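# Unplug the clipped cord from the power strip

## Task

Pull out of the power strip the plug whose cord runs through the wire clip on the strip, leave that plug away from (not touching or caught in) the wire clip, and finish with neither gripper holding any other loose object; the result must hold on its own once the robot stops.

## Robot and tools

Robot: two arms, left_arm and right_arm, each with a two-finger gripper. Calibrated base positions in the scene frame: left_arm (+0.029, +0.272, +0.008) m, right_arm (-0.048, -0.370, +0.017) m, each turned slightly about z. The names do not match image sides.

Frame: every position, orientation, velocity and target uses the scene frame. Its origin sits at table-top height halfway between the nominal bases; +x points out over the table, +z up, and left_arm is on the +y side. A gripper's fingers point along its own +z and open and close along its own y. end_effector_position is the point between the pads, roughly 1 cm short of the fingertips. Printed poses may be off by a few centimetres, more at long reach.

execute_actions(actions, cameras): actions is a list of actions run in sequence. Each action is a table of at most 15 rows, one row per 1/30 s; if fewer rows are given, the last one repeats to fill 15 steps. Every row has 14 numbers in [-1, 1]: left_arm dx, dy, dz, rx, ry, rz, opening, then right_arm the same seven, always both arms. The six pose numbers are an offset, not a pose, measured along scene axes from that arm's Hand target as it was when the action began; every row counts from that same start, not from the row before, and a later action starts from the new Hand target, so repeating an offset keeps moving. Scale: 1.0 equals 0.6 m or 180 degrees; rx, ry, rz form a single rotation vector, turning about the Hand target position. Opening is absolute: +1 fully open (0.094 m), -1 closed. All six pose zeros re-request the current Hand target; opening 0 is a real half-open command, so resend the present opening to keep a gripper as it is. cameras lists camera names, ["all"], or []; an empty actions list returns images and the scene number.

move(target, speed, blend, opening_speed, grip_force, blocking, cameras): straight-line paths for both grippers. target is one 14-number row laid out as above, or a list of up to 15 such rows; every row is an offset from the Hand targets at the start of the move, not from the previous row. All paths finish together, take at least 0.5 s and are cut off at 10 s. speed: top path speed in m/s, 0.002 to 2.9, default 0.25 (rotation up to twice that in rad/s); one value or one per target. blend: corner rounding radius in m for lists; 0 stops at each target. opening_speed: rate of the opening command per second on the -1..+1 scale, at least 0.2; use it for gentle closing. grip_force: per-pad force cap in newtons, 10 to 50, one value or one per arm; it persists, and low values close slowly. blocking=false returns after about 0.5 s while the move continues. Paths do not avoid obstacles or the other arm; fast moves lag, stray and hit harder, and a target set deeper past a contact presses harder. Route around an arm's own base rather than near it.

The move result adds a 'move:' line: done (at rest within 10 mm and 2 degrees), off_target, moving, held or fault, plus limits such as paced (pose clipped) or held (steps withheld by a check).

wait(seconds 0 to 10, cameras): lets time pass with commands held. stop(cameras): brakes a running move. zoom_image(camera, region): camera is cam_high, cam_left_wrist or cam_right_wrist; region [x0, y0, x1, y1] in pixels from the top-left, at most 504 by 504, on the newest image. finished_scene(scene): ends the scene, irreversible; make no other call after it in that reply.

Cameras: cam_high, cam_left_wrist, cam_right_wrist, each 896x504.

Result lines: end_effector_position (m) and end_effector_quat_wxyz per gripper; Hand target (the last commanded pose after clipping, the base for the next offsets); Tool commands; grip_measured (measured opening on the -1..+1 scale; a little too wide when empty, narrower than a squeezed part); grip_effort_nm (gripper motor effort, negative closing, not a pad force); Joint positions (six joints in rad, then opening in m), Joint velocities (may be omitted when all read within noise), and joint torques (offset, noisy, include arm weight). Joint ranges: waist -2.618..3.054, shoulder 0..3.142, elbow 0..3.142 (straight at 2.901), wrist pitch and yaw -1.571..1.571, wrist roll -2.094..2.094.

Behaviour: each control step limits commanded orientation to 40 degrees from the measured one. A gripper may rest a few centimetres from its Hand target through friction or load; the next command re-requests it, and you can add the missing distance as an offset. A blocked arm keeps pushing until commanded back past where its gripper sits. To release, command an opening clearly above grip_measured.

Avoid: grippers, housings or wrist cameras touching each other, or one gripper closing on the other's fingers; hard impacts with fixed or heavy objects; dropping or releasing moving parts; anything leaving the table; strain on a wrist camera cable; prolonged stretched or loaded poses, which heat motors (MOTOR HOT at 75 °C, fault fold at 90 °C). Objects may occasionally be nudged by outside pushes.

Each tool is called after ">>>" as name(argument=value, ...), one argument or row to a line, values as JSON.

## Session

>>> execute_actions(
  actions=[],
)

Scene clock: 0.00 s.
left_arm: end_effector_position=(+0.0952, -0.0475, +0.1692) grip_measured=+1.000 grip_effort_nm=n/a end_effector_quat_wxyz=(+0.144, +0.974, +0.096, -0.143) | right_arm: end_effector_position=(+0.3818, -0.3144, +0.0821) grip_measured=+1.000 grip_effort_nm=n/a end_effector_quat_wxyz=(+0.655, -0.002, +0.753, -0.072)
Joint positions: left_arm=[-1.238 1.574 1.384 -1.179 0.359 1.734 0.094] | right_arm=[0.322 2.09 0.448 1.498 0.386 -0.059 0.094]
Joint velocities: within noise
Joint torques (N m): no reading
Heat: left arm: 34 °C; right arm: 37 °C.
Hand target: left_arm +0.0933, -0.0490, +0.1762; +0.154, +0.972, +0.094, -0.148 | right_arm +0.3835, -0.3141, +0.0881; +0.661, +0.001, +0.747, -0.071
Tool commands: left_gripper/opening=+1.0 right_gripper/opening=+1.0

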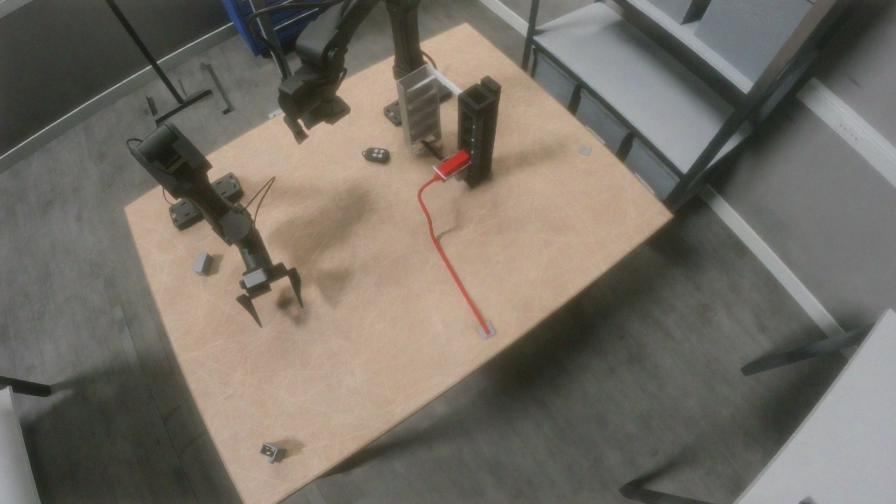

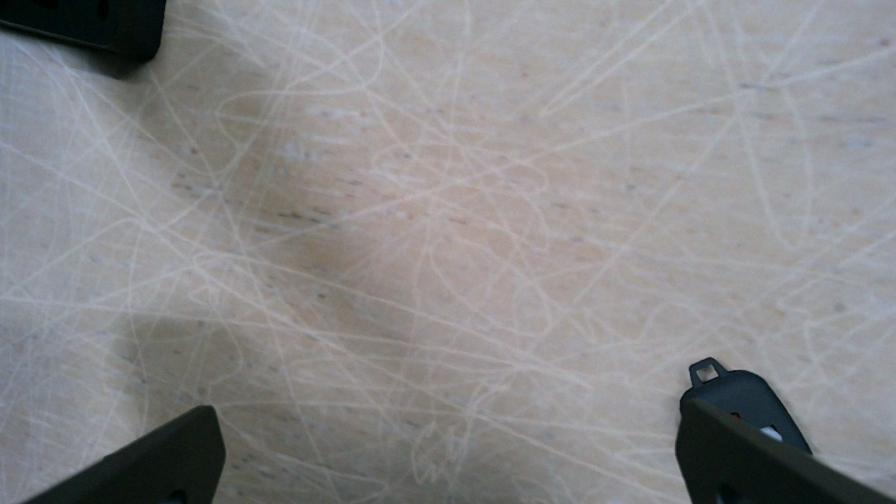

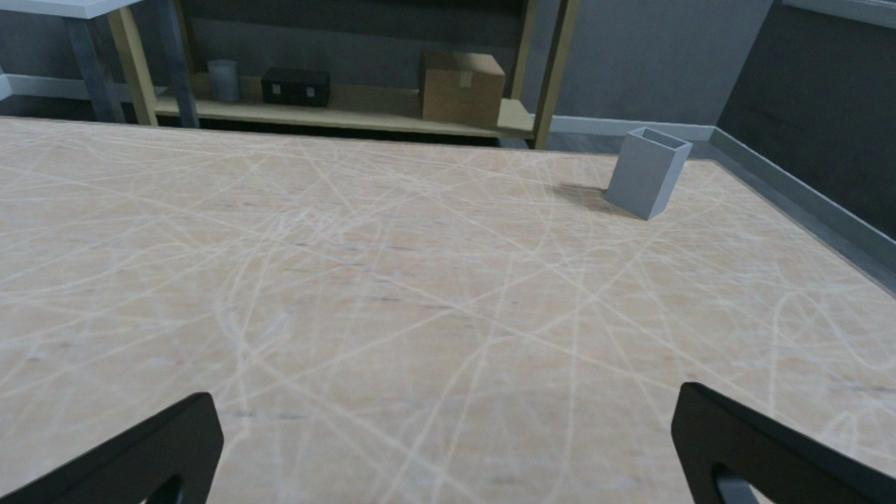

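>>> move(
  target=[
    [-0.21,0.2,0.24,0,0,-0.19,1,-0.273,0.107,0.27,0.004,0.03,0.18,-1],
    [-0.21,0.2,0.24,0,0,-0.19,1,-0.3725,0.4735,0.1365,0.0084,0.0593,0.371,-1],
  ],
  speed=0.4,
  blend=[0.04,0],
  cameras=["cam_right_wrist","cam_high"],
)

Scene clock: 13.90 s.
left_arm: end_effector_position=(-0.0303, +0.0676, +0.3167) grip_measured=+1.000 grip_effort_nm=0.00 end_effector_quat_wxyz=(+0.267, +0.940, -0.158, -0.139) | right_arm: end_effector_position=(+0.1577, -0.0409, +0.1540) grip_measured=-0.987 grip_effort_nm=-0.73 end_effector_quat_wxyz=(+0.511, -0.412, +0.693, +0.299)
Joint positions: left_arm=[-1.616 1.088 1.562 -1.54 0.362 1.827 0.094] | right_arm=[1.002 1.327 0.388 0.634 -0.098 -0.037 0.001]
Joint torques (N m): left_arm=[-0.5 -0.38 6.01 0.67 0.28 -0.11] | right_arm=[0.43 -3.18 7.15 1.89 -0.16 0.11]
Heat: left arm: 36 °C; right arm: 38 °C.
Hand target: left_arm -0.0327, +0.0710, +0.3202; +0.103, +0.957, -0.196, -0.186 | right_arm +0.1599, -0.0301, +0.1699; +0.523, -0.408, +0.680, +0.314
Off the commanded pose: left_arm 0.005 m, 20 deg | right_arm 0.019 m, 3 deg.
joint sent to its limit (left arm) — joint 4 (wrist pitch), lower limit. The joint targets are off in orientation, not in position.
move: off_target (left_arm, right_arm)
Images, in order (width x height): cam_high 896x504, cam_right_wrist 896x504.

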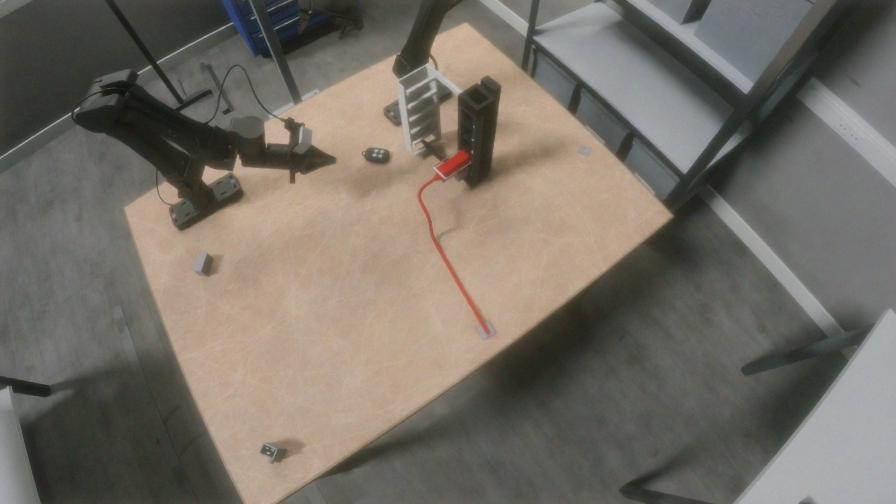

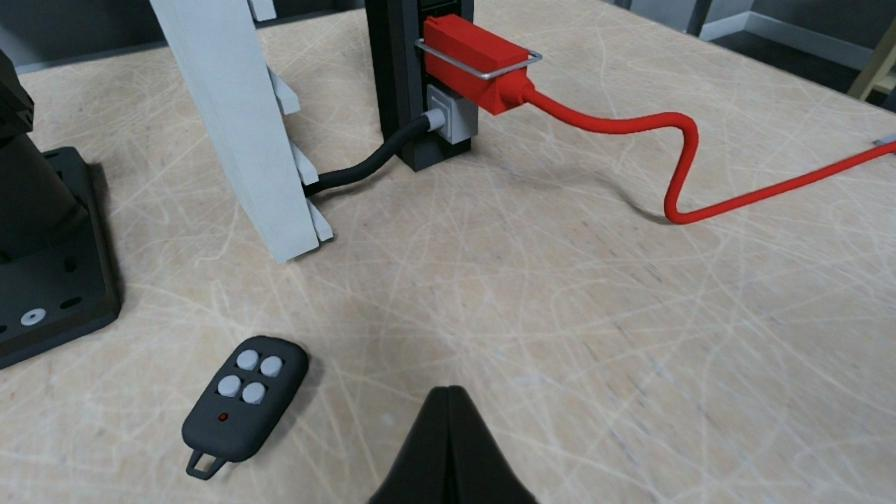

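>>> move(
  target=[0,0,0,0,0,0,1,0.197,0.2535,-0.1165,0.0636,-0.034,0,-1],
  speed=0.3,
  cameras=["cam_right_wrist"],
)

Scene clock: 26.90 s.
left_arm: end_effector_position=(-0.0303, +0.0676, +0.3167) grip_measured=+1.000 grip_effort_nm=0.00 end_effector_quat_wxyz=(+0.267, +0.940, -0.158, -0.139) | right_arm: end_effector_position=(+0.2734, +0.1186, +0.0982) grip_measured=-0.987 grip_effort_nm=-0.73 end_effector_quat_wxyz=(+0.591, -0.375, +0.622, +0.350)
Joint positions: left_arm=[-1.616 1.088 1.562 -1.54 0.362 1.827 0.094] | right_arm=[0.985 2.333 1.078 1.199 -0.131 -0.014 0.001]
Joint torques (N m): left_arm=[-0.43 -0.69 6.04 0.69 0.26 -0.1] | right_arm=[-0.47 -8.9 5.56 1.86 -0.1 0.11]
Heat: left arm: 36 °C; right arm: 39 °C.
Hand target: left_arm -0.0327, +0.0710, +0.3202; +0.103, +0.957, -0.196, -0.186 | right_arm +0.2781, +0.1220, +0.1000; +0.596, -0.370, +0.616, +0.358
Off the commanded pose: left_arm 0.005 m, 20 deg | right_arm 0.006 m, 1 deg.
joint sent to its limit (left arm) — joint 4 (wrist pitch), lower limit. The joint targets are off in orientation, not in position.
move: off_target (left_arm)
Images, in order (width x height): cam_right_wrist 896x504.

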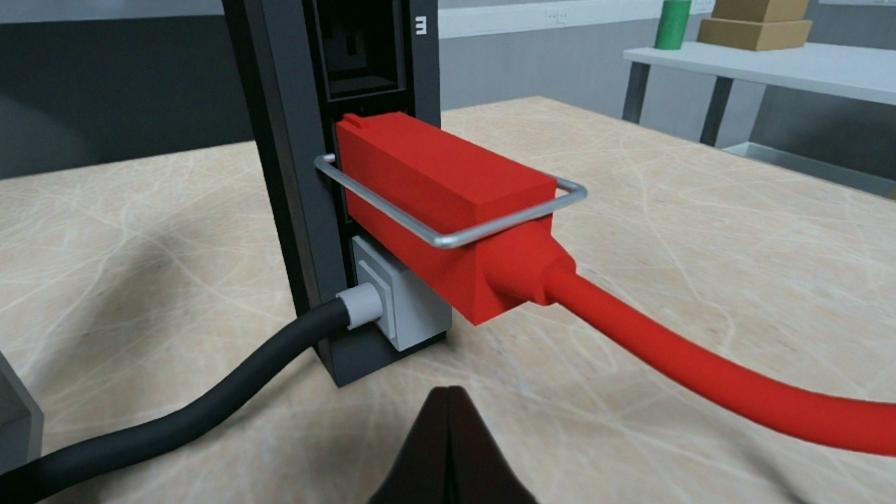

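>>> move(
  target=[
    [0,0,0,0,0,0,1,0.0117,0.027,0.005,0,0,0,-1],
    [0,0,0,0,0,0,1,0.0117,0.027,0.058,0,0,0,-1],
  ],
  speed=0.08,
  blend=0.003,
  cameras=["cam_right_wrist"],
)

Scene clock: 42.77 s.
left_arm: end_effector_position=(-0.0303, +0.0676, +0.3167) grip_measured=+1.000 grip_effort_nm=0.00 end_effector_quat_wxyz=(+0.267, +0.940, -0.158, -0.139) | right_arm: end_effector_position=(+0.2832, +0.1322, +0.0973) grip_measured=-0.987 grip_effort_nm=-0.73 end_effector_quat_wxyz=(+0.575, -0.381, +0.637, +0.344)
Joint positions: left_arm=[-1.616 1.088 1.562 -1.54 0.362 1.827 0.094] | right_arm=[0.985 2.337 1.164 1.071 -0.131 -0.013 0.001]
Joint torques (N m): left_arm=[-0.5 -0.53 5.98 0.66 0.28 -0.13] | right_arm=[0.28 -15.41 5.33 1.7 -0.03 0.11]
Heat: left arm: 36 °C; right arm: 39 °C.
Hand target: left_arm -0.0327, +0.0710, +0.3202; +0.103, +0.957, -0.196, -0.186 | right_arm +0.2852, +0.1382, +0.1349; +0.596, -0.370, +0.616, +0.358
Off the commanded pose: left_arm 0.005 m, 20 deg | right_arm 0.038 m, 4 deg.
joint sent to its limit (left arm) — joint 4 (wrist pitch), lower limit. The joint targets are off in orientation, not in position.
move: off_target (left_arm, right_arm)
Images, in order (width x height): cam_right_wrist 896x504.

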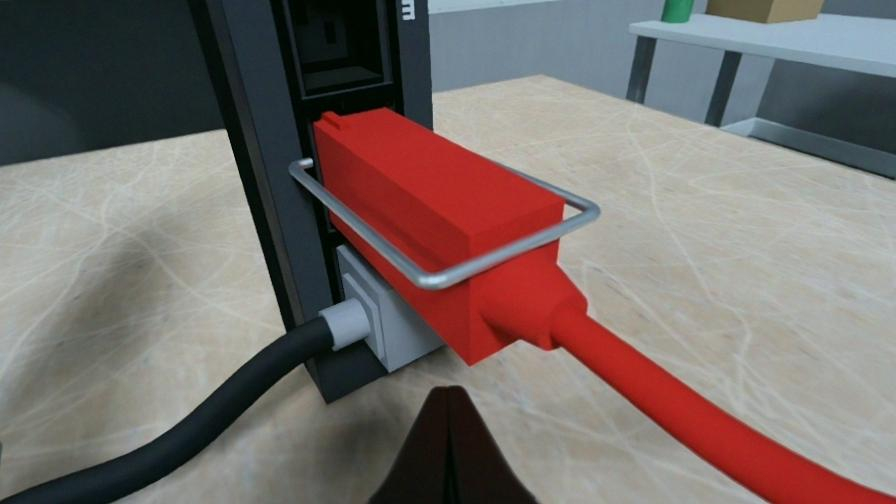

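>>> move(
  target=[0,0,0,0,0,0,1,0.0,0.003,0.02,0,0,0,-1],
  speed=0.08,
  cameras=["cam_right_wrist"],
)

Scene clock: 46.73 s.
left_arm: end_effector_position=(-0.0303, +0.0676, +0.3167) grip_measured=+1.000 grip_effort_nm=0.00 end_effector_quat_wxyz=(+0.267, +0.940, -0.158, -0.139) | right_arm: end_effector_position=(+0.2833, +0.1323, +0.1068) grip_measured=-0.987 grip_effort_nm=-0.73 end_effector_quat_wxyz=(+0.573, -0.382, +0.639, +0.343)
Joint positions: left_arm=[-1.616 1.088 1.562 -1.54 0.362 1.827 0.094] | right_arm=[0.985 2.304 1.164 1.031 -0.131 -0.013 0.001]
Joint torques (N m): left_arm=[-0.75 -0.5 5.74 0.65 0.26 -0.11] | right_arm=[0.32 -15.19 6.08 1.72 0 0.11]
Heat: left arm: 36 °C; right arm: 39 °C.
Hand target: left_arm -0.0327, +0.0710, +0.3202; +0.103, +0.957, -0.196, -0.186 | right_arm +0.2852, +0.1400, +0.1469; +0.596, -0.370, +0.616, +0.358
Off the commanded pose: left_arm 0.005 m, 20 deg | right_arm 0.041 m, 4 deg.
joint sent to its limit (left arm) — joint 4 (wrist pitch), lower limit. The joint targets are off in orientation, not in position.
move: off_target (left_arm, right_arm)
Images, in order (width x height): cam_right_wrist 896x504.

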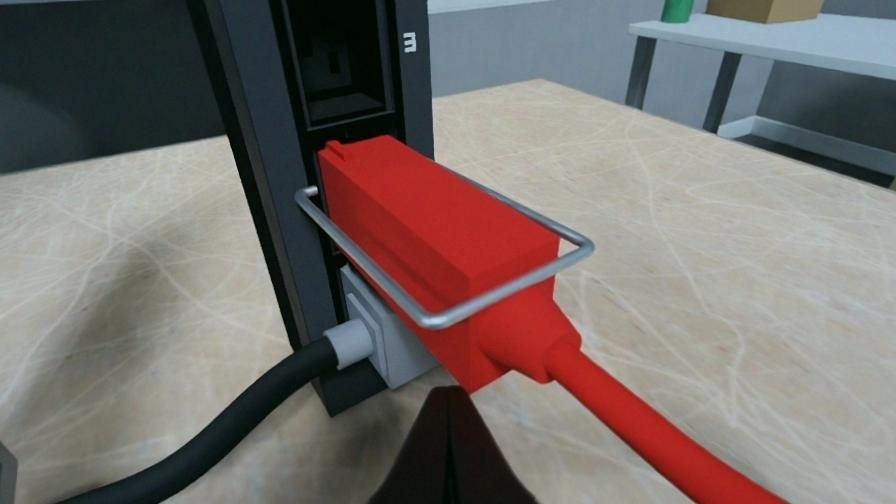

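>>> move(
  target=[
    [0,0,0,0,0,0,1,-0.0045,0.005,0.042,0,0,0,-1],
    [0,0,0,0,0,0,1,-0.002,0.025,0.097,0,0,0,-1],
    [0,0,0,0,0,0,1,0.0017,0.05,0.125,0,0,0,-1],
  ],
  speed=0.07,
  blend=0.01,
  cameras=["cam_right_wrist"],
)

Scene clock: 57.83 s.
left_arm: end_effector_position=(-0.0303, +0.0676, +0.3167) grip_measured=+1.000 grip_effort_nm=0.00 end_effector_quat_wxyz=(+0.267, +0.940, -0.158, -0.139) | right_arm: end_effector_position=(+0.2869, +0.1654, +0.1811) grip_measured=-0.987 grip_effort_nm=-0.73 end_effector_quat_wxyz=(+0.573, -0.383, +0.638, +0.343)
Joint positions: left_arm=[-1.616 1.088 1.562 -1.54 0.362 1.827 0.094] | right_arm=[1.02 2.195 1.357 0.73 -0.098 -0.011 0.001]
Joint torques (N m): left_arm=[-0.75 -0.46 6.12 0.7 0.31 -0.11] | right_arm=[0.49 -14.8 7.36 1.7 0.03 0.11]
Heat: left arm: 36 °C; right arm: 39 °C.
Hand target: left_arm -0.0327, +0.0710, +0.3202; +0.103, +0.957, -0.196, -0.186 | right_arm +0.2862, +0.1701, +0.2218; +0.596, -0.370, +0.616, +0.358
Off the commanded pose: left_arm 0.005 m, 20 deg | right_arm 0.041 m, 4 deg.
joint sent to its limit (left arm) — joint 4 (wrist pitch), lower limit. The joint targets are off in orientation, not in position.
move: off_target (left_arm, right_arm)
Images, in order (width x height): cam_right_wrist 896x504.

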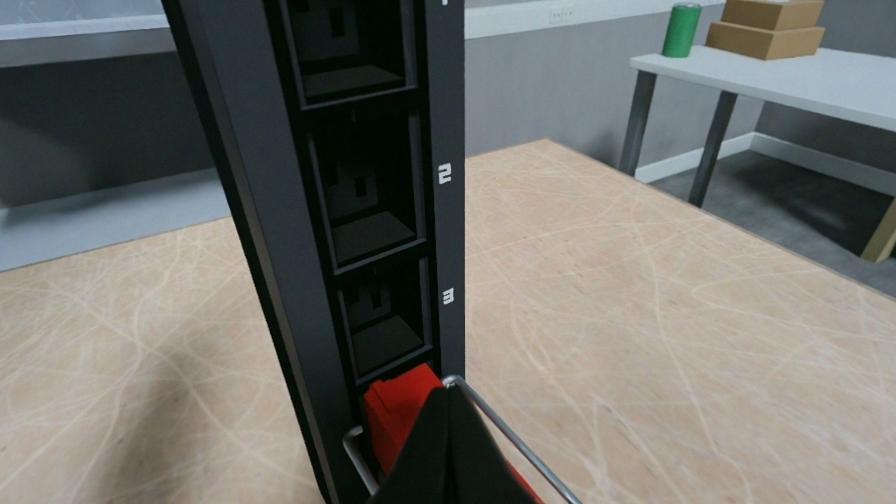

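>>> move(
  target=[
    [0,0,0,0,0,0,1,-0.04,-0.083,0,0,0,0,-1],
    [0,0,0,0,0,0,1,-0.04,-0.083,-0.223,0,0,0,-1],
    [0,0,0,0,0,0,1,-0.0037,-0.032,-0.223,0,0,0,-1],
  ],
  speed=[0.25,0.25,0.08],
  blend=[0.015,0,0],
  cameras=["cam_right_wrist"],
)

Scene clock: 71.90 s.
left_arm: end_effector_position=(-0.0303, +0.0676, +0.3167) grip_measured=+1.000 grip_effort_nm=0.00 end_effector_quat_wxyz=(+0.267, +0.940, -0.158, -0.139) | right_arm: end_effector_position=(+0.2789, +0.1479, +0.0917) grip_measured=-0.987 grip_effort_nm=-0.73 end_effector_quat_wxyz=(+0.597, -0.372, +0.617, +0.354)
Joint positions: left_arm=[-1.616 1.088 1.562 -1.54 0.362 1.827 0.094] | right_arm=[1.014 2.426 1.218 1.171 -0.103 -0.011 0.001]
Joint torques (N m): left_arm=[-0.53 -0.39 6.06 0.71 0.27 -0.11] | right_arm=[-0.59 -9.48 5.91 1.71 -0.12 0.07]
Heat: left arm: 36 °C; right arm: 40 °C.
Hand target: left_arm -0.0327, +0.0710, +0.3202; +0.103, +0.957, -0.196, -0.186 | right_arm +0.2839, +0.1509, +0.0881; +0.596, -0.370, +0.616, +0.358
Off the commanded pose: left_arm 0.005 m, 20 deg | right_arm 0.007 m, 1 deg.
joint sent to its limit (left arm) — joint 4 (wrist pitch), lower limit. The joint targets are off in orientation, not in position.
move: off_target (left_arm)
Images, in order (width x height): cam_right_wrist 896x504.

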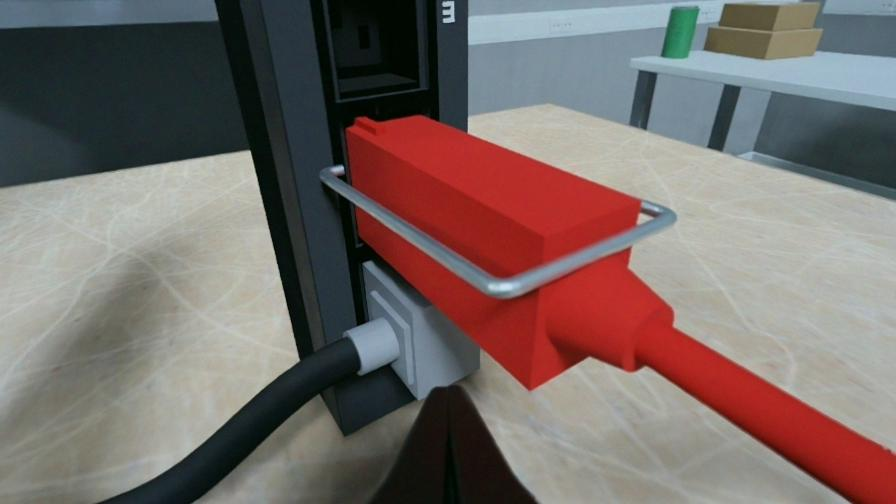

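>>> move(
  target=[
    [0,0,0,0,0,0,1,0.0035,0.0035,0.09,0,0,0,-1],
  ],
  speed=0.08,
  cameras=["cam_right_wrist"],
)

Scene clock: 79.57 s.
left_arm: end_effector_position=(-0.0303, +0.0676, +0.3167) grip_measured=+1.000 grip_effort_nm=0.00 end_effector_quat_wxyz=(+0.267, +0.940, -0.158, -0.139) | right_arm: end_effector_position=(+0.2795, +0.1491, +0.1052) grip_measured=-0.987 grip_effort_nm=-0.73 end_effector_quat_wxyz=(+0.575, -0.382, +0.637, +0.344)
Joint positions: left_arm=[-1.616 1.088 1.562 -1.54 0.362 1.827 0.094] | right_arm=[1.014 2.342 1.223 1.016 -0.104 -0.011 0.001]
Joint torques (N m): left_arm=[-0.5 -0.42 6.13 0.63 0.33 -0.06] | right_arm=[-0.7 -15.01 6.04 1.71 -0.12 0.07]
Heat: left arm: 36 °C; right arm: 40 °C.
Hand target: left_arm -0.0327, +0.0710, +0.3202; +0.103, +0.957, -0.196, -0.186 | right_arm +0.2860, +0.1530, +0.1420; +0.596, -0.370, +0.616, +0.358
Off the commanded pose: left_arm 0.005 m, 20 deg | right_arm 0.038 m, 4 deg.
joint sent to its limit (left arm) — joint 4 (wrist pitch), lower limit. The joint targets are off in orientation, not in position.
move: off_target (left_arm, right_arm)
Images, in order (width x height): cam_right_wrist 896x504.

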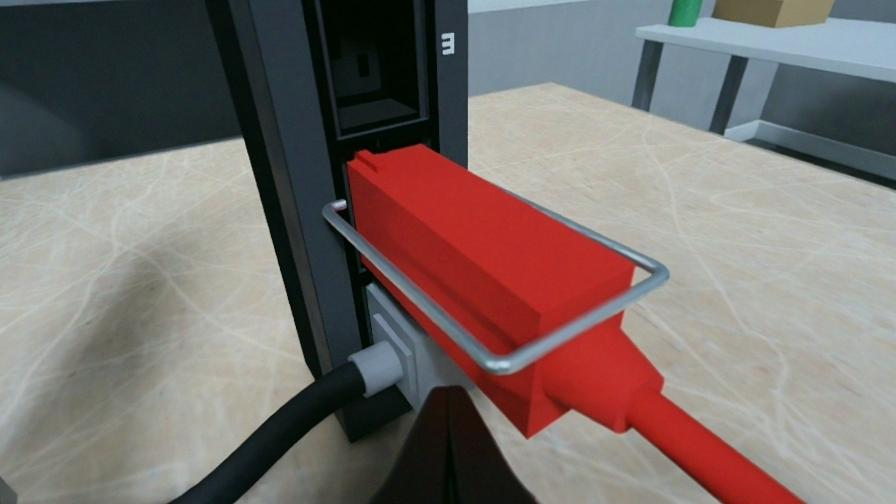

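>>> move(
  target=[
    [0,0,0,0,0,0,1,0.01,-0.002,0.0,0,0,0,-1],
    [0,0,0,0,0,0,1,0.01,0.002,0.045,0,0,0,-1],
  ],
  speed=0.07,
  blend=0.01,
  cameras=["cam_right_wrist"],
)

Scene clock: 85.87 s.
left_arm: end_effector_position=(-0.0303, +0.0676, +0.3167) grip_measured=+1.000 grip_effort_nm=0.00 end_effector_quat_wxyz=(+0.267, +0.940, -0.158, -0.139) | right_arm: end_effector_position=(+0.2855, +0.1471, +0.1145) grip_measured=-0.987 grip_effort_nm=-0.73 end_effector_quat_wxyz=(+0.561, -0.386, +0.649, +0.339)
Joint positions: left_arm=[-1.616 1.088 1.562 -1.54 0.362 1.827 0.094] | right_arm=[1 2.294 1.24 0.912 -0.117 -0.011 0.001]
Joint torques (N m): left_arm=[-0.75 -0.53 6.04 0.67 0.3 -0.11] | right_arm=[-0.42 -16.21 7.13 1.85 -0.1 0.05]
Heat: left arm: 36 °C; right arm: 40 °C.
Hand target: left_arm -0.0327, +0.0710, +0.3202; +0.103, +0.957, -0.196, -0.186 | right_arm +0.2922, +0.1542, +0.1692; +0.596, -0.370, +0.616, +0.358
Off the commanded pose: left_arm 0.005 m, 20 deg | right_arm 0.055 m, 6 deg.
joint sent to its limit (left arm) — joint 4 (wrist pitch), lower limit. The joint targets are off in orientation, not in position.
move: off_target (left_arm, right_arm); blend cut to 0.0033 m at target 1
Images, in order (width x height): cam_right_wrist 896x504.

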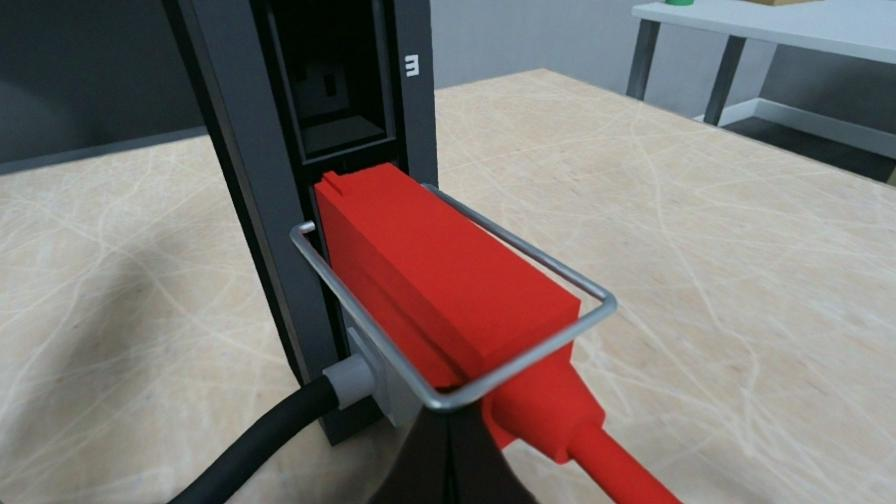

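>>> move(
  target=[
    [0,0,0,0,0,0,1,0.0,0.004,0.05,0,0,0,-1],
    [0,0,0,0,0,0,1,0.0,0.04,0.1,0,0,0,-1],
    [0,0,0,0,0,0,1,0.0,0.083,0.125,0,0,0,-1],
  ],
  speed=0.07,
  blend=0.01,
  cameras=["cam_right_wrist"],
)

Scene clock: 91.50 s.
left_arm: end_effector_position=(-0.0303, +0.0676, +0.3167) grip_measured=+1.000 grip_effort_nm=0.00 end_effector_quat_wxyz=(+0.267, +0.940, -0.158, -0.139) | right_arm: end_effector_position=(+0.2838, +0.1573, +0.1169) grip_measured=-0.987 grip_effort_nm=-0.73 end_effector_quat_wxyz=(+0.490, -0.405, +0.717, +0.287)
Joint positions: left_arm=[-1.616 1.088 1.562 -1.54 0.362 1.827 0.094] | right_arm=[1.032 2.218 1.387 0.467 -0.048 -0.003 0.001]
Joint torques (N m): left_arm=[-0.49 -0.47 6 0.68 0.29 -0.11] | right_arm=[1.76 -18.25 11.77 3.14 -0.21 0]
Heat: left arm: 36 °C; right arm: 41 °C.
Hand target: left_arm -0.0327, +0.0710, +0.3202; +0.103, +0.957, -0.196, -0.186 | right_arm +0.2922, +0.2039, +0.2442; +0.596, -0.370, +0.616, +0.358
Off the commanded pose: left_arm 0.005 m, 20 deg | right_arm 0.136 m, 19 deg.
joint sent to its limit (left arm) — joint 4 (wrist pitch), lower limit. The joint targets are off in orientation, not in position.
move: off_target (left_arm, right_arm)
Images, in order (width x height): cam_right_wrist 896x504.

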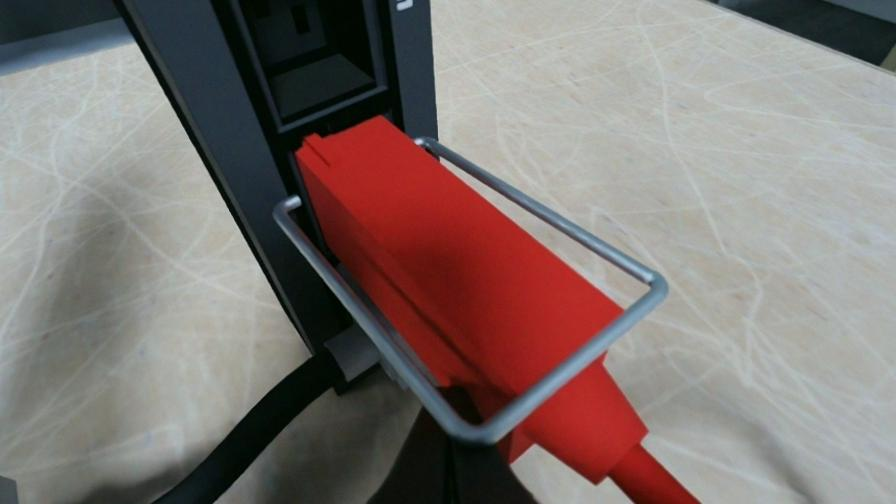

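>>> move(
  target=[
    [0,0,0,0,0,0,1,0.0,-0.067,0.05,0,0,0,-1],
  ],
  speed=0.1,
  cameras=["cam_right_wrist"],
)

Scene clock: 97.30 s.
left_arm: end_effector_position=(-0.0303, +0.0676, +0.3167) grip_measured=+1.000 grip_effort_nm=0.00 end_effector_quat_wxyz=(+0.267, +0.940, -0.158, -0.139) | right_arm: end_effector_position=(+0.2916, +0.1645, +0.2350) grip_measured=-0.987 grip_effort_nm=-0.73 end_effector_quat_wxyz=(+0.574, -0.378, +0.639, +0.345)
Joint positions: left_arm=[-1.616 1.088 1.562 -1.54 0.362 1.827 0.094] | right_arm=[1.013 2.102 1.445 0.555 -0.101 -0.003 0.001]
Joint torques (N m): left_arm=[-0.73 -0.44 6.01 0.69 0.32 -0.11] | right_arm=[-0.32 -14.48 7.47 1.73 -0.14 -0.01]
Heat: left arm: 36 °C; right arm: 41 °C.
Hand target: left_arm -0.0327, +0.0710, +0.3202; +0.103, +0.957, -0.196, -0.186 | right_arm +0.2921, +0.1638, +0.2742; +0.596, -0.370, +0.616, +0.358
Off the commanded pose: left_arm 0.005 m, 20 deg | right_arm 0.039 m, 4 deg.
joint sent to its limit (left arm) — joint 4 (wrist pitch), lower limit. The joint targets are off in orientation, not in position.
move: off_target (left_arm, right_arm)
Images, in order (width x height): cam_right_wrist 896x504.

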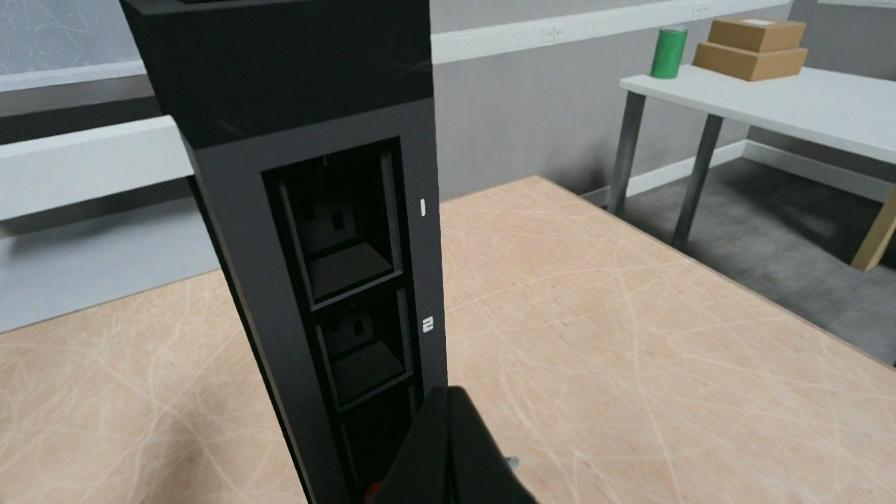

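>>> move(
  target=[
    [0,0,0,0,0,0,1,0.0,-0.045,-0.1,0,0,0,-1],
    [0,0,0,0,0,0,1,0.0,-0.03,-0.173,0,0,0,-1],
    [0,0,0,0,0,0,1,0.0,0.08,-0.167,0,0,0,-1],
  ],
  speed=[0.2,0.15,0.08],
  blend=[0.01,0,0],
  cameras=["cam_right_wrist","cam_high"],
)

Scene clock: 112.10 s.
left_arm: end_effector_position=(-0.0303, +0.0676, +0.3167) grip_measured=+1.000 grip_effort_nm=0.00 end_effector_quat_wxyz=(+0.267, +0.940, -0.158, -0.139) | right_arm: end_effector_position=(+0.2925, +0.2035, +0.1744) grip_measured=-0.987 grip_effort_nm=-0.73 end_effector_quat_wxyz=(+0.594, -0.370, +0.620, +0.355)
Joint positions: left_arm=[-1.616 1.088 1.562 -1.54 0.362 1.827 0.094] | right_arm=[1.056 2.35 1.53 0.777 -0.06 -0.003 0.001]
Joint torques (N m): left_arm=[-0.53 -0.34 5.81 0.64 0.29 -0.08] | right_arm=[0.49 -10.29 7.56 1.69 -0.02 0.03]
Heat: left arm: 36 °C; right arm: 41 °C.
Hand target: left_arm -0.0327, +0.0710, +0.3202; +0.103, +0.957, -0.196, -0.186 | right_arm +0.2921, +0.2118, +0.1740; +0.596, -0.370, +0.616, +0.358
Off the commanded pose: left_arm 0.005 m, 20 deg | right_arm 0.008 m, 1 deg.
joint sent to its limit (left arm) — joint 4 (wrist pitch), lower limit. The joint targets are off in orientation, not in position.
move: off_target (left_arm)
Images, in order (width x height): cam_high 896x504, cam_right_wrist 896x504.

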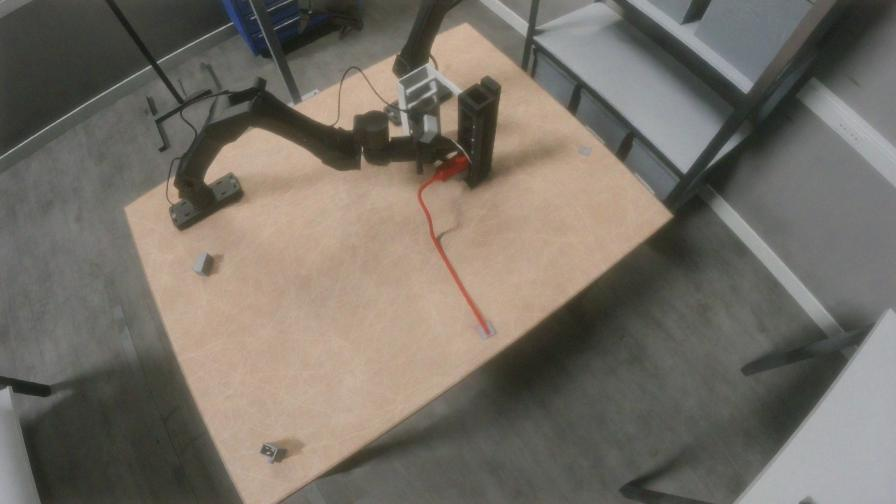

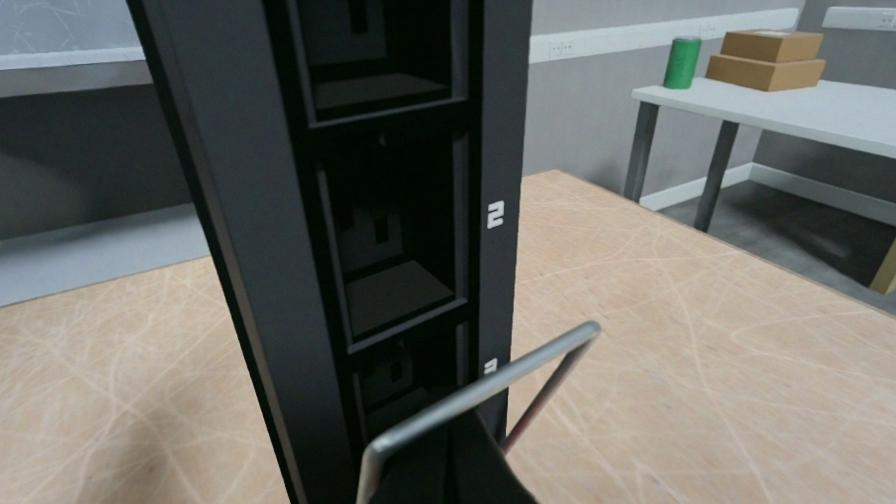

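>>> move(
  target=[
    [0,0,0,0,0,0,1,0.0,0.008,0.108,0,0,0,-1],
    [0,0,0,0,0,0,1,-0.05,-0.15,0.13,0,0,0,-1],
    [0,0,0,0,0,0,1,0.0265,-0.17,0.06,-0.208,0.0486,0.16,0.1],
  ],
  speed=[0.08,0.25,0.25],
  blend=[0,0.03,0],
  cameras=["cam_right_wrist","cam_high"],
)

Scene clock: 130.17 s.
left_arm: end_effector_position=(-0.0303, +0.0676, +0.3167) grip_measured=+1.000 grip_effort_nm=0.00 end_effector_quat_wxyz=(+0.267, +0.940, -0.158, -0.139) | right_arm: end_effector_position=(+0.3040, +0.1063, +0.2090) grip_measured=+0.097 grip_effort_nm=0.15 end_effector_quat_wxyz=(-0.290, +0.648, -0.638, -0.298)
Joint positions: left_arm=[-1.616 1.088 1.562 -1.54 0.362 1.827 0.094] | right_arm=[0.8 2.332 2.314 -0.89 -0.592 -0.616 0.052]
Joint torques (N m): left_arm=[-0.58 -0.57 5.87 0.63 0.31 -0.07] | right_arm=[-0.47 -10.36 7.99 1.15 -0.46 -0.09]
Heat: left arm: 36 °C; right arm: 43 °C.
Hand target: left_arm -0.0327, +0.0710, +0.3202; +0.103, +0.957, -0.196, -0.186 | right_arm +0.3079, +0.1098, +0.2098; -0.294, +0.651, -0.630, -0.305
Off the commanded pose: left_arm 0.005 m, 20 deg | right_arm 0.005 m, 1 deg.
joint sent to its limit (left arm) — joint 4 (wrist pitch), lower limit. The joint targets are off in orientation, not in position.
move: off_target (left_arm)
Images, in order (width x height): cam_high 896x504, cam_right_wrist 896x504.

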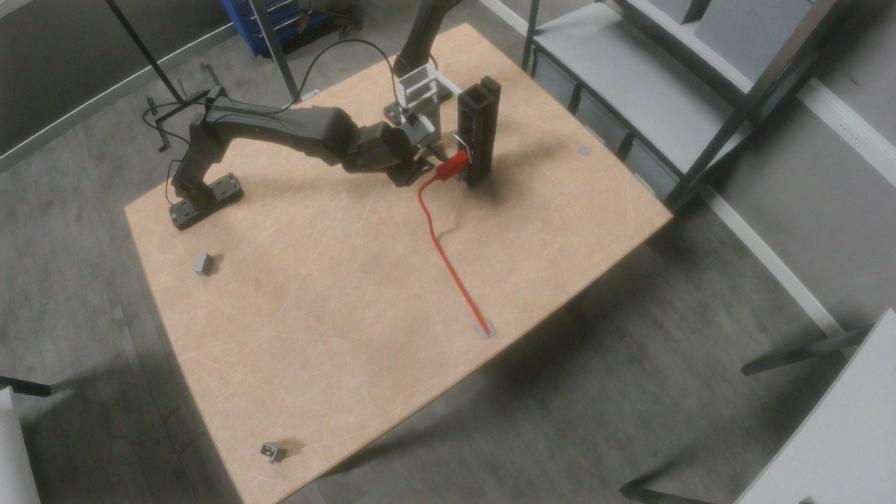

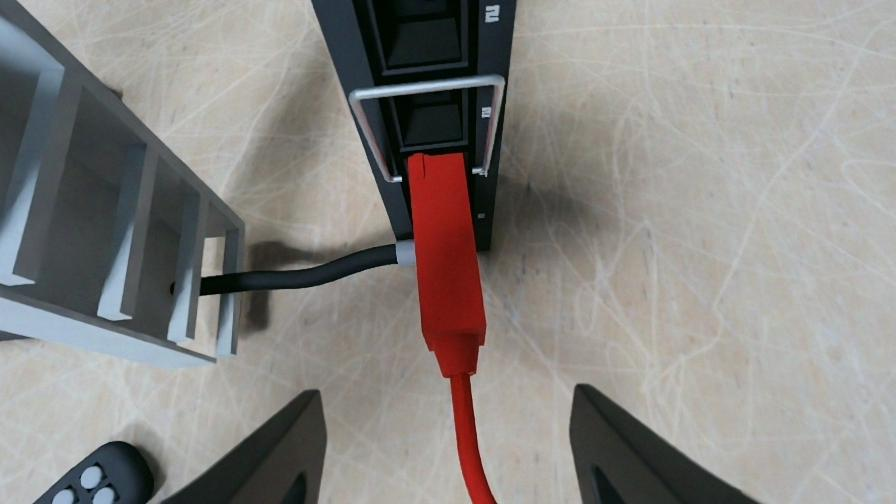

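>>> move(
  target=[
    [0,0,0,0,0,0,1,0.0025,0.088,-0.153,0,0,0,0.1],
    [0,0,0,0,0,0,1,0.0025,0.088,-0.153,0,0,0,-0.65],
    [0,0,0,0,0,0,1,0.017,-0.163,-0.148,0,0,0,-0.65],
  ],
  speed=[0.15,0.1,0.12],
  opening_speed=1.0,
  cameras=["cam_right_wrist","cam_high"],
)

Scene clock: 143.93 s.
left_arm: end_effector_position=(-0.0303, +0.0676, +0.3167) grip_measured=+1.000 grip_effort_nm=0.00 end_effector_quat_wxyz=(+0.267, +0.940, -0.158, -0.139) | right_arm: end_effector_position=(+0.3208, +0.0111, +0.0920) grip_measured=-0.490 grip_effort_nm=-1.05 end_effector_quat_wxyz=(-0.269, +0.647, -0.649, -0.296)
Joint positions: left_arm=[-1.616 1.088 1.562 -1.54 0.362 1.827 0.094] | right_arm=[0.622 2.199 1.666 -0.535 -0.681 -0.804 0.024]
Joint torques (N m): left_arm=[-0.64 -0.34 5.87 0.69 0.26 -0.08] | right_arm=[-0.38 -16.18 4.16 0.98 -0.66 -0.1]
Heat: left arm: 36 °C; right arm: 43 °C.
Hand target: left_arm -0.0327, +0.0710, +0.3202; +0.103, +0.957, -0.196, -0.186 | right_arm +0.3182, +0.0119, +0.1211; -0.294, +0.651, -0.630, -0.305
Off the commanded pose: left_arm 0.005 m, 20 deg | right_arm 0.029 m, 4 deg.
joint sent to its limit (left arm) — joint 4 (wrist pitch), lower limit. The joint targets are off in orientation, not in position.
move: off_target (left_arm, right_arm)
Images, in order (width x height): cam_high 896x504, cam_right_wrist 896x504.

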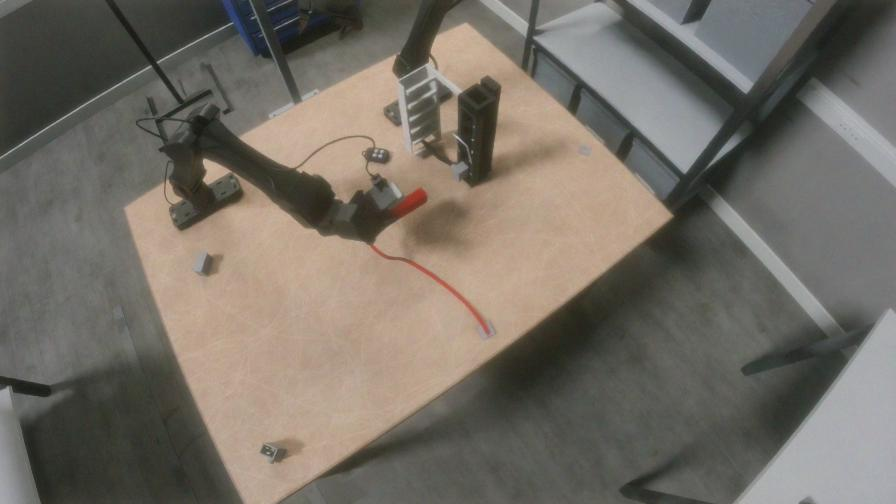

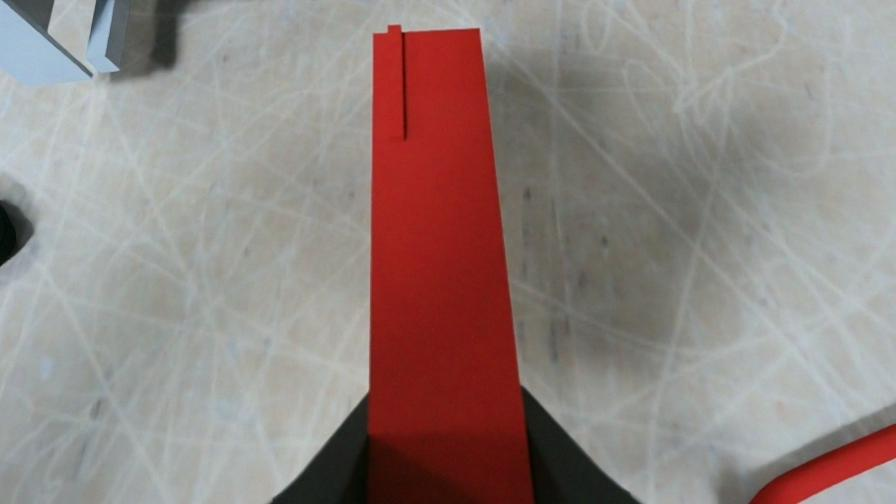

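>>> move(
  target=[0,0,0,0,0,0,1,0,0,-0.145,0,0,0,-0.65],
  speed=0.12,
  cameras=["cam_right_wrist"],
)

Scene clock: 148.80 s.
left_arm: end_effector_position=(-0.0303, +0.0676, +0.3167) grip_measured=+1.000 grip_effort_nm=0.00 end_effector_quat_wxyz=(+0.267, +0.940, -0.158, -0.139) | right_arm: end_effector_position=(+0.3177, +0.0100, +0.0364) grip_measured=-0.490 grip_effort_nm=-1.05 end_effector_quat_wxyz=(-0.287, +0.651, -0.639, -0.293)
Joint positions: left_arm=[-1.616 1.088 1.562 -1.54 0.362 1.827 0.094] | right_arm=[0.622 2.255 1.501 -0.275 -0.686 -0.809 0.024]
Joint torques (N m): left_arm=[-0.49 -0.49 6.12 0.64 0.27 -0.12] | right_arm=[-0.44 -10.25 4.26 1.32 -0.61 -0.04]
Heat: left arm: 36 °C; right arm: 42 °C.
Hand target: left_arm -0.0327, +0.0710, +0.3202; +0.103, +0.957, -0.196, -0.186 | right_arm +0.3182, +0.0120, +0.0342; -0.294, +0.651, -0.630, -0.305
Off the commanded pose: left_arm 0.005 m, 20 deg | right_arm 0.003 m, 2 deg.
joint sent to its limit (left arm) — joint 4 (wrist pitch), lower limit. The joint targets are off in orientation, not in position.
move: off_target (left_arm)
Images, in order (width x height): cam_right_wrist 896x504.

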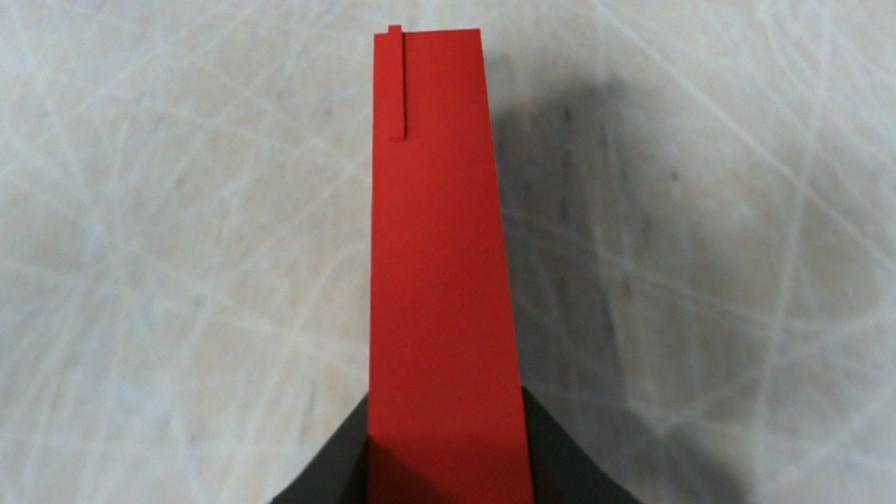

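>>> move(
  target=[
    [0,0,0,0,0,0,1,0,0,-0.04,0,0,0,-0.65],
    [0,0,0,0,0,0,1,0,0,-0.04,0,0,0,0.1],
    [0,0,0,0,0,0,1,0,-0.13,0.11,0,0,0,0.1],
  ],
  speed=[0.05,0.1,0.2],
  opening_speed=0.6,
  cameras=["cam_right_wrist","cam_high"],
)

Scene clock: 155.60 s.
left_arm: end_effector_position=(-0.0303, +0.0676, +0.3167) grip_measured=+1.000 grip_effort_nm=0.00 end_effector_quat_wxyz=(+0.267, +0.940, -0.158, -0.139) | right_arm: end_effector_position=(+0.3189, -0.0713, +0.0794) grip_measured=+0.097 grip_effort_nm=0.14 end_effector_quat_wxyz=(-0.275, +0.645, -0.648, -0.299)
Joint positions: left_arm=[-1.616 1.088 1.562 -1.54 0.362 1.827 0.094] | right_arm=[0.452 2.084 1.436 -0.539 -0.763 -0.997 0.052]
Joint torques (N m): left_arm=[-0.57 -0.43 6.19 0.63 0.27 -0.11] | right_arm=[0.25 -12.94 5.27 0.79 -0.63 -0.1]
Heat: left arm: 36 °C; right arm: 41 °C.
Hand target: left_arm -0.0327, +0.0710, +0.3202; +0.103, +0.957, -0.196, -0.186 | right_arm +0.3182, -0.0660, +0.1001; -0.294, +0.651, -0.630, -0.305
Off the commanded pose: left_arm 0.005 m, 20 deg | right_arm 0.022 m, 3 deg.
joint sent to its limit (left arm) — joint 4 (wrist pitch), lower limit. The joint targets are off in orientation, not in position.
move: off_target (left_arm, right_arm); target 2's new opening was sent with right_arm's hand 0.019 m and 1 deg from that target
Images, in order (width x height): cam_high 896x504, cam_right_wrist 896x504.

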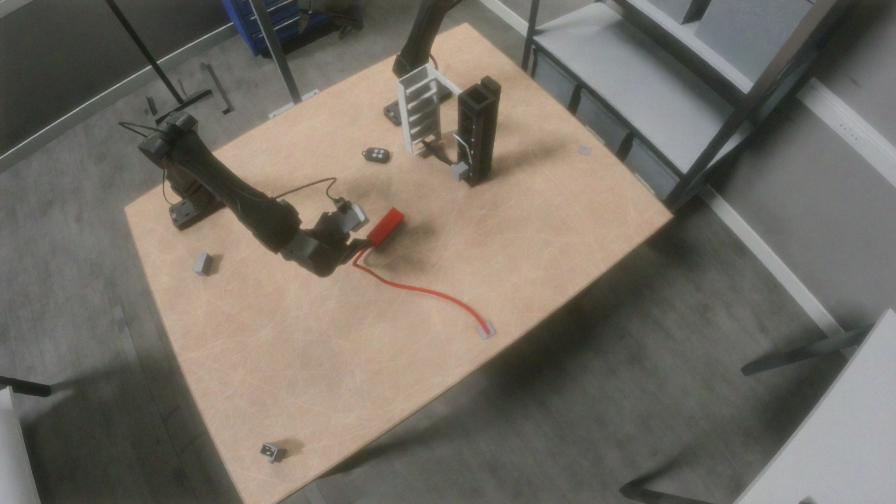

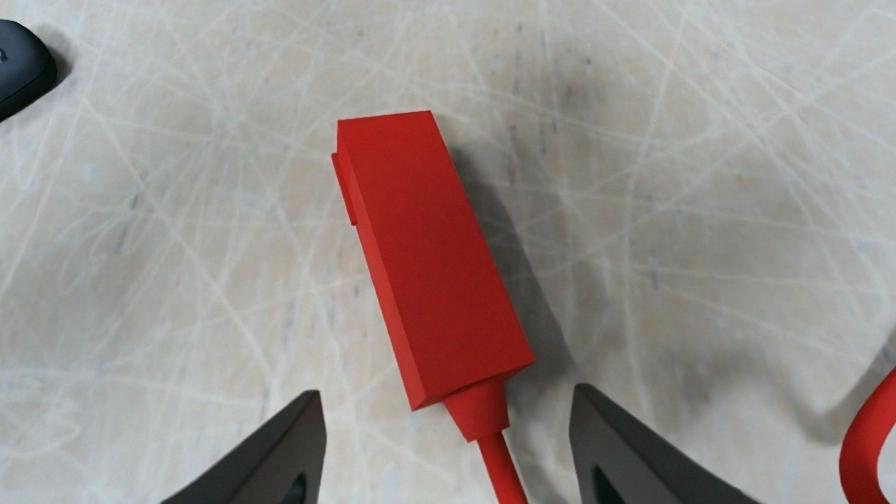

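Plug is on the table, well clear of the clip.

>>> finished_scene(
  scene=2,
)

The scene is finished: the task was done.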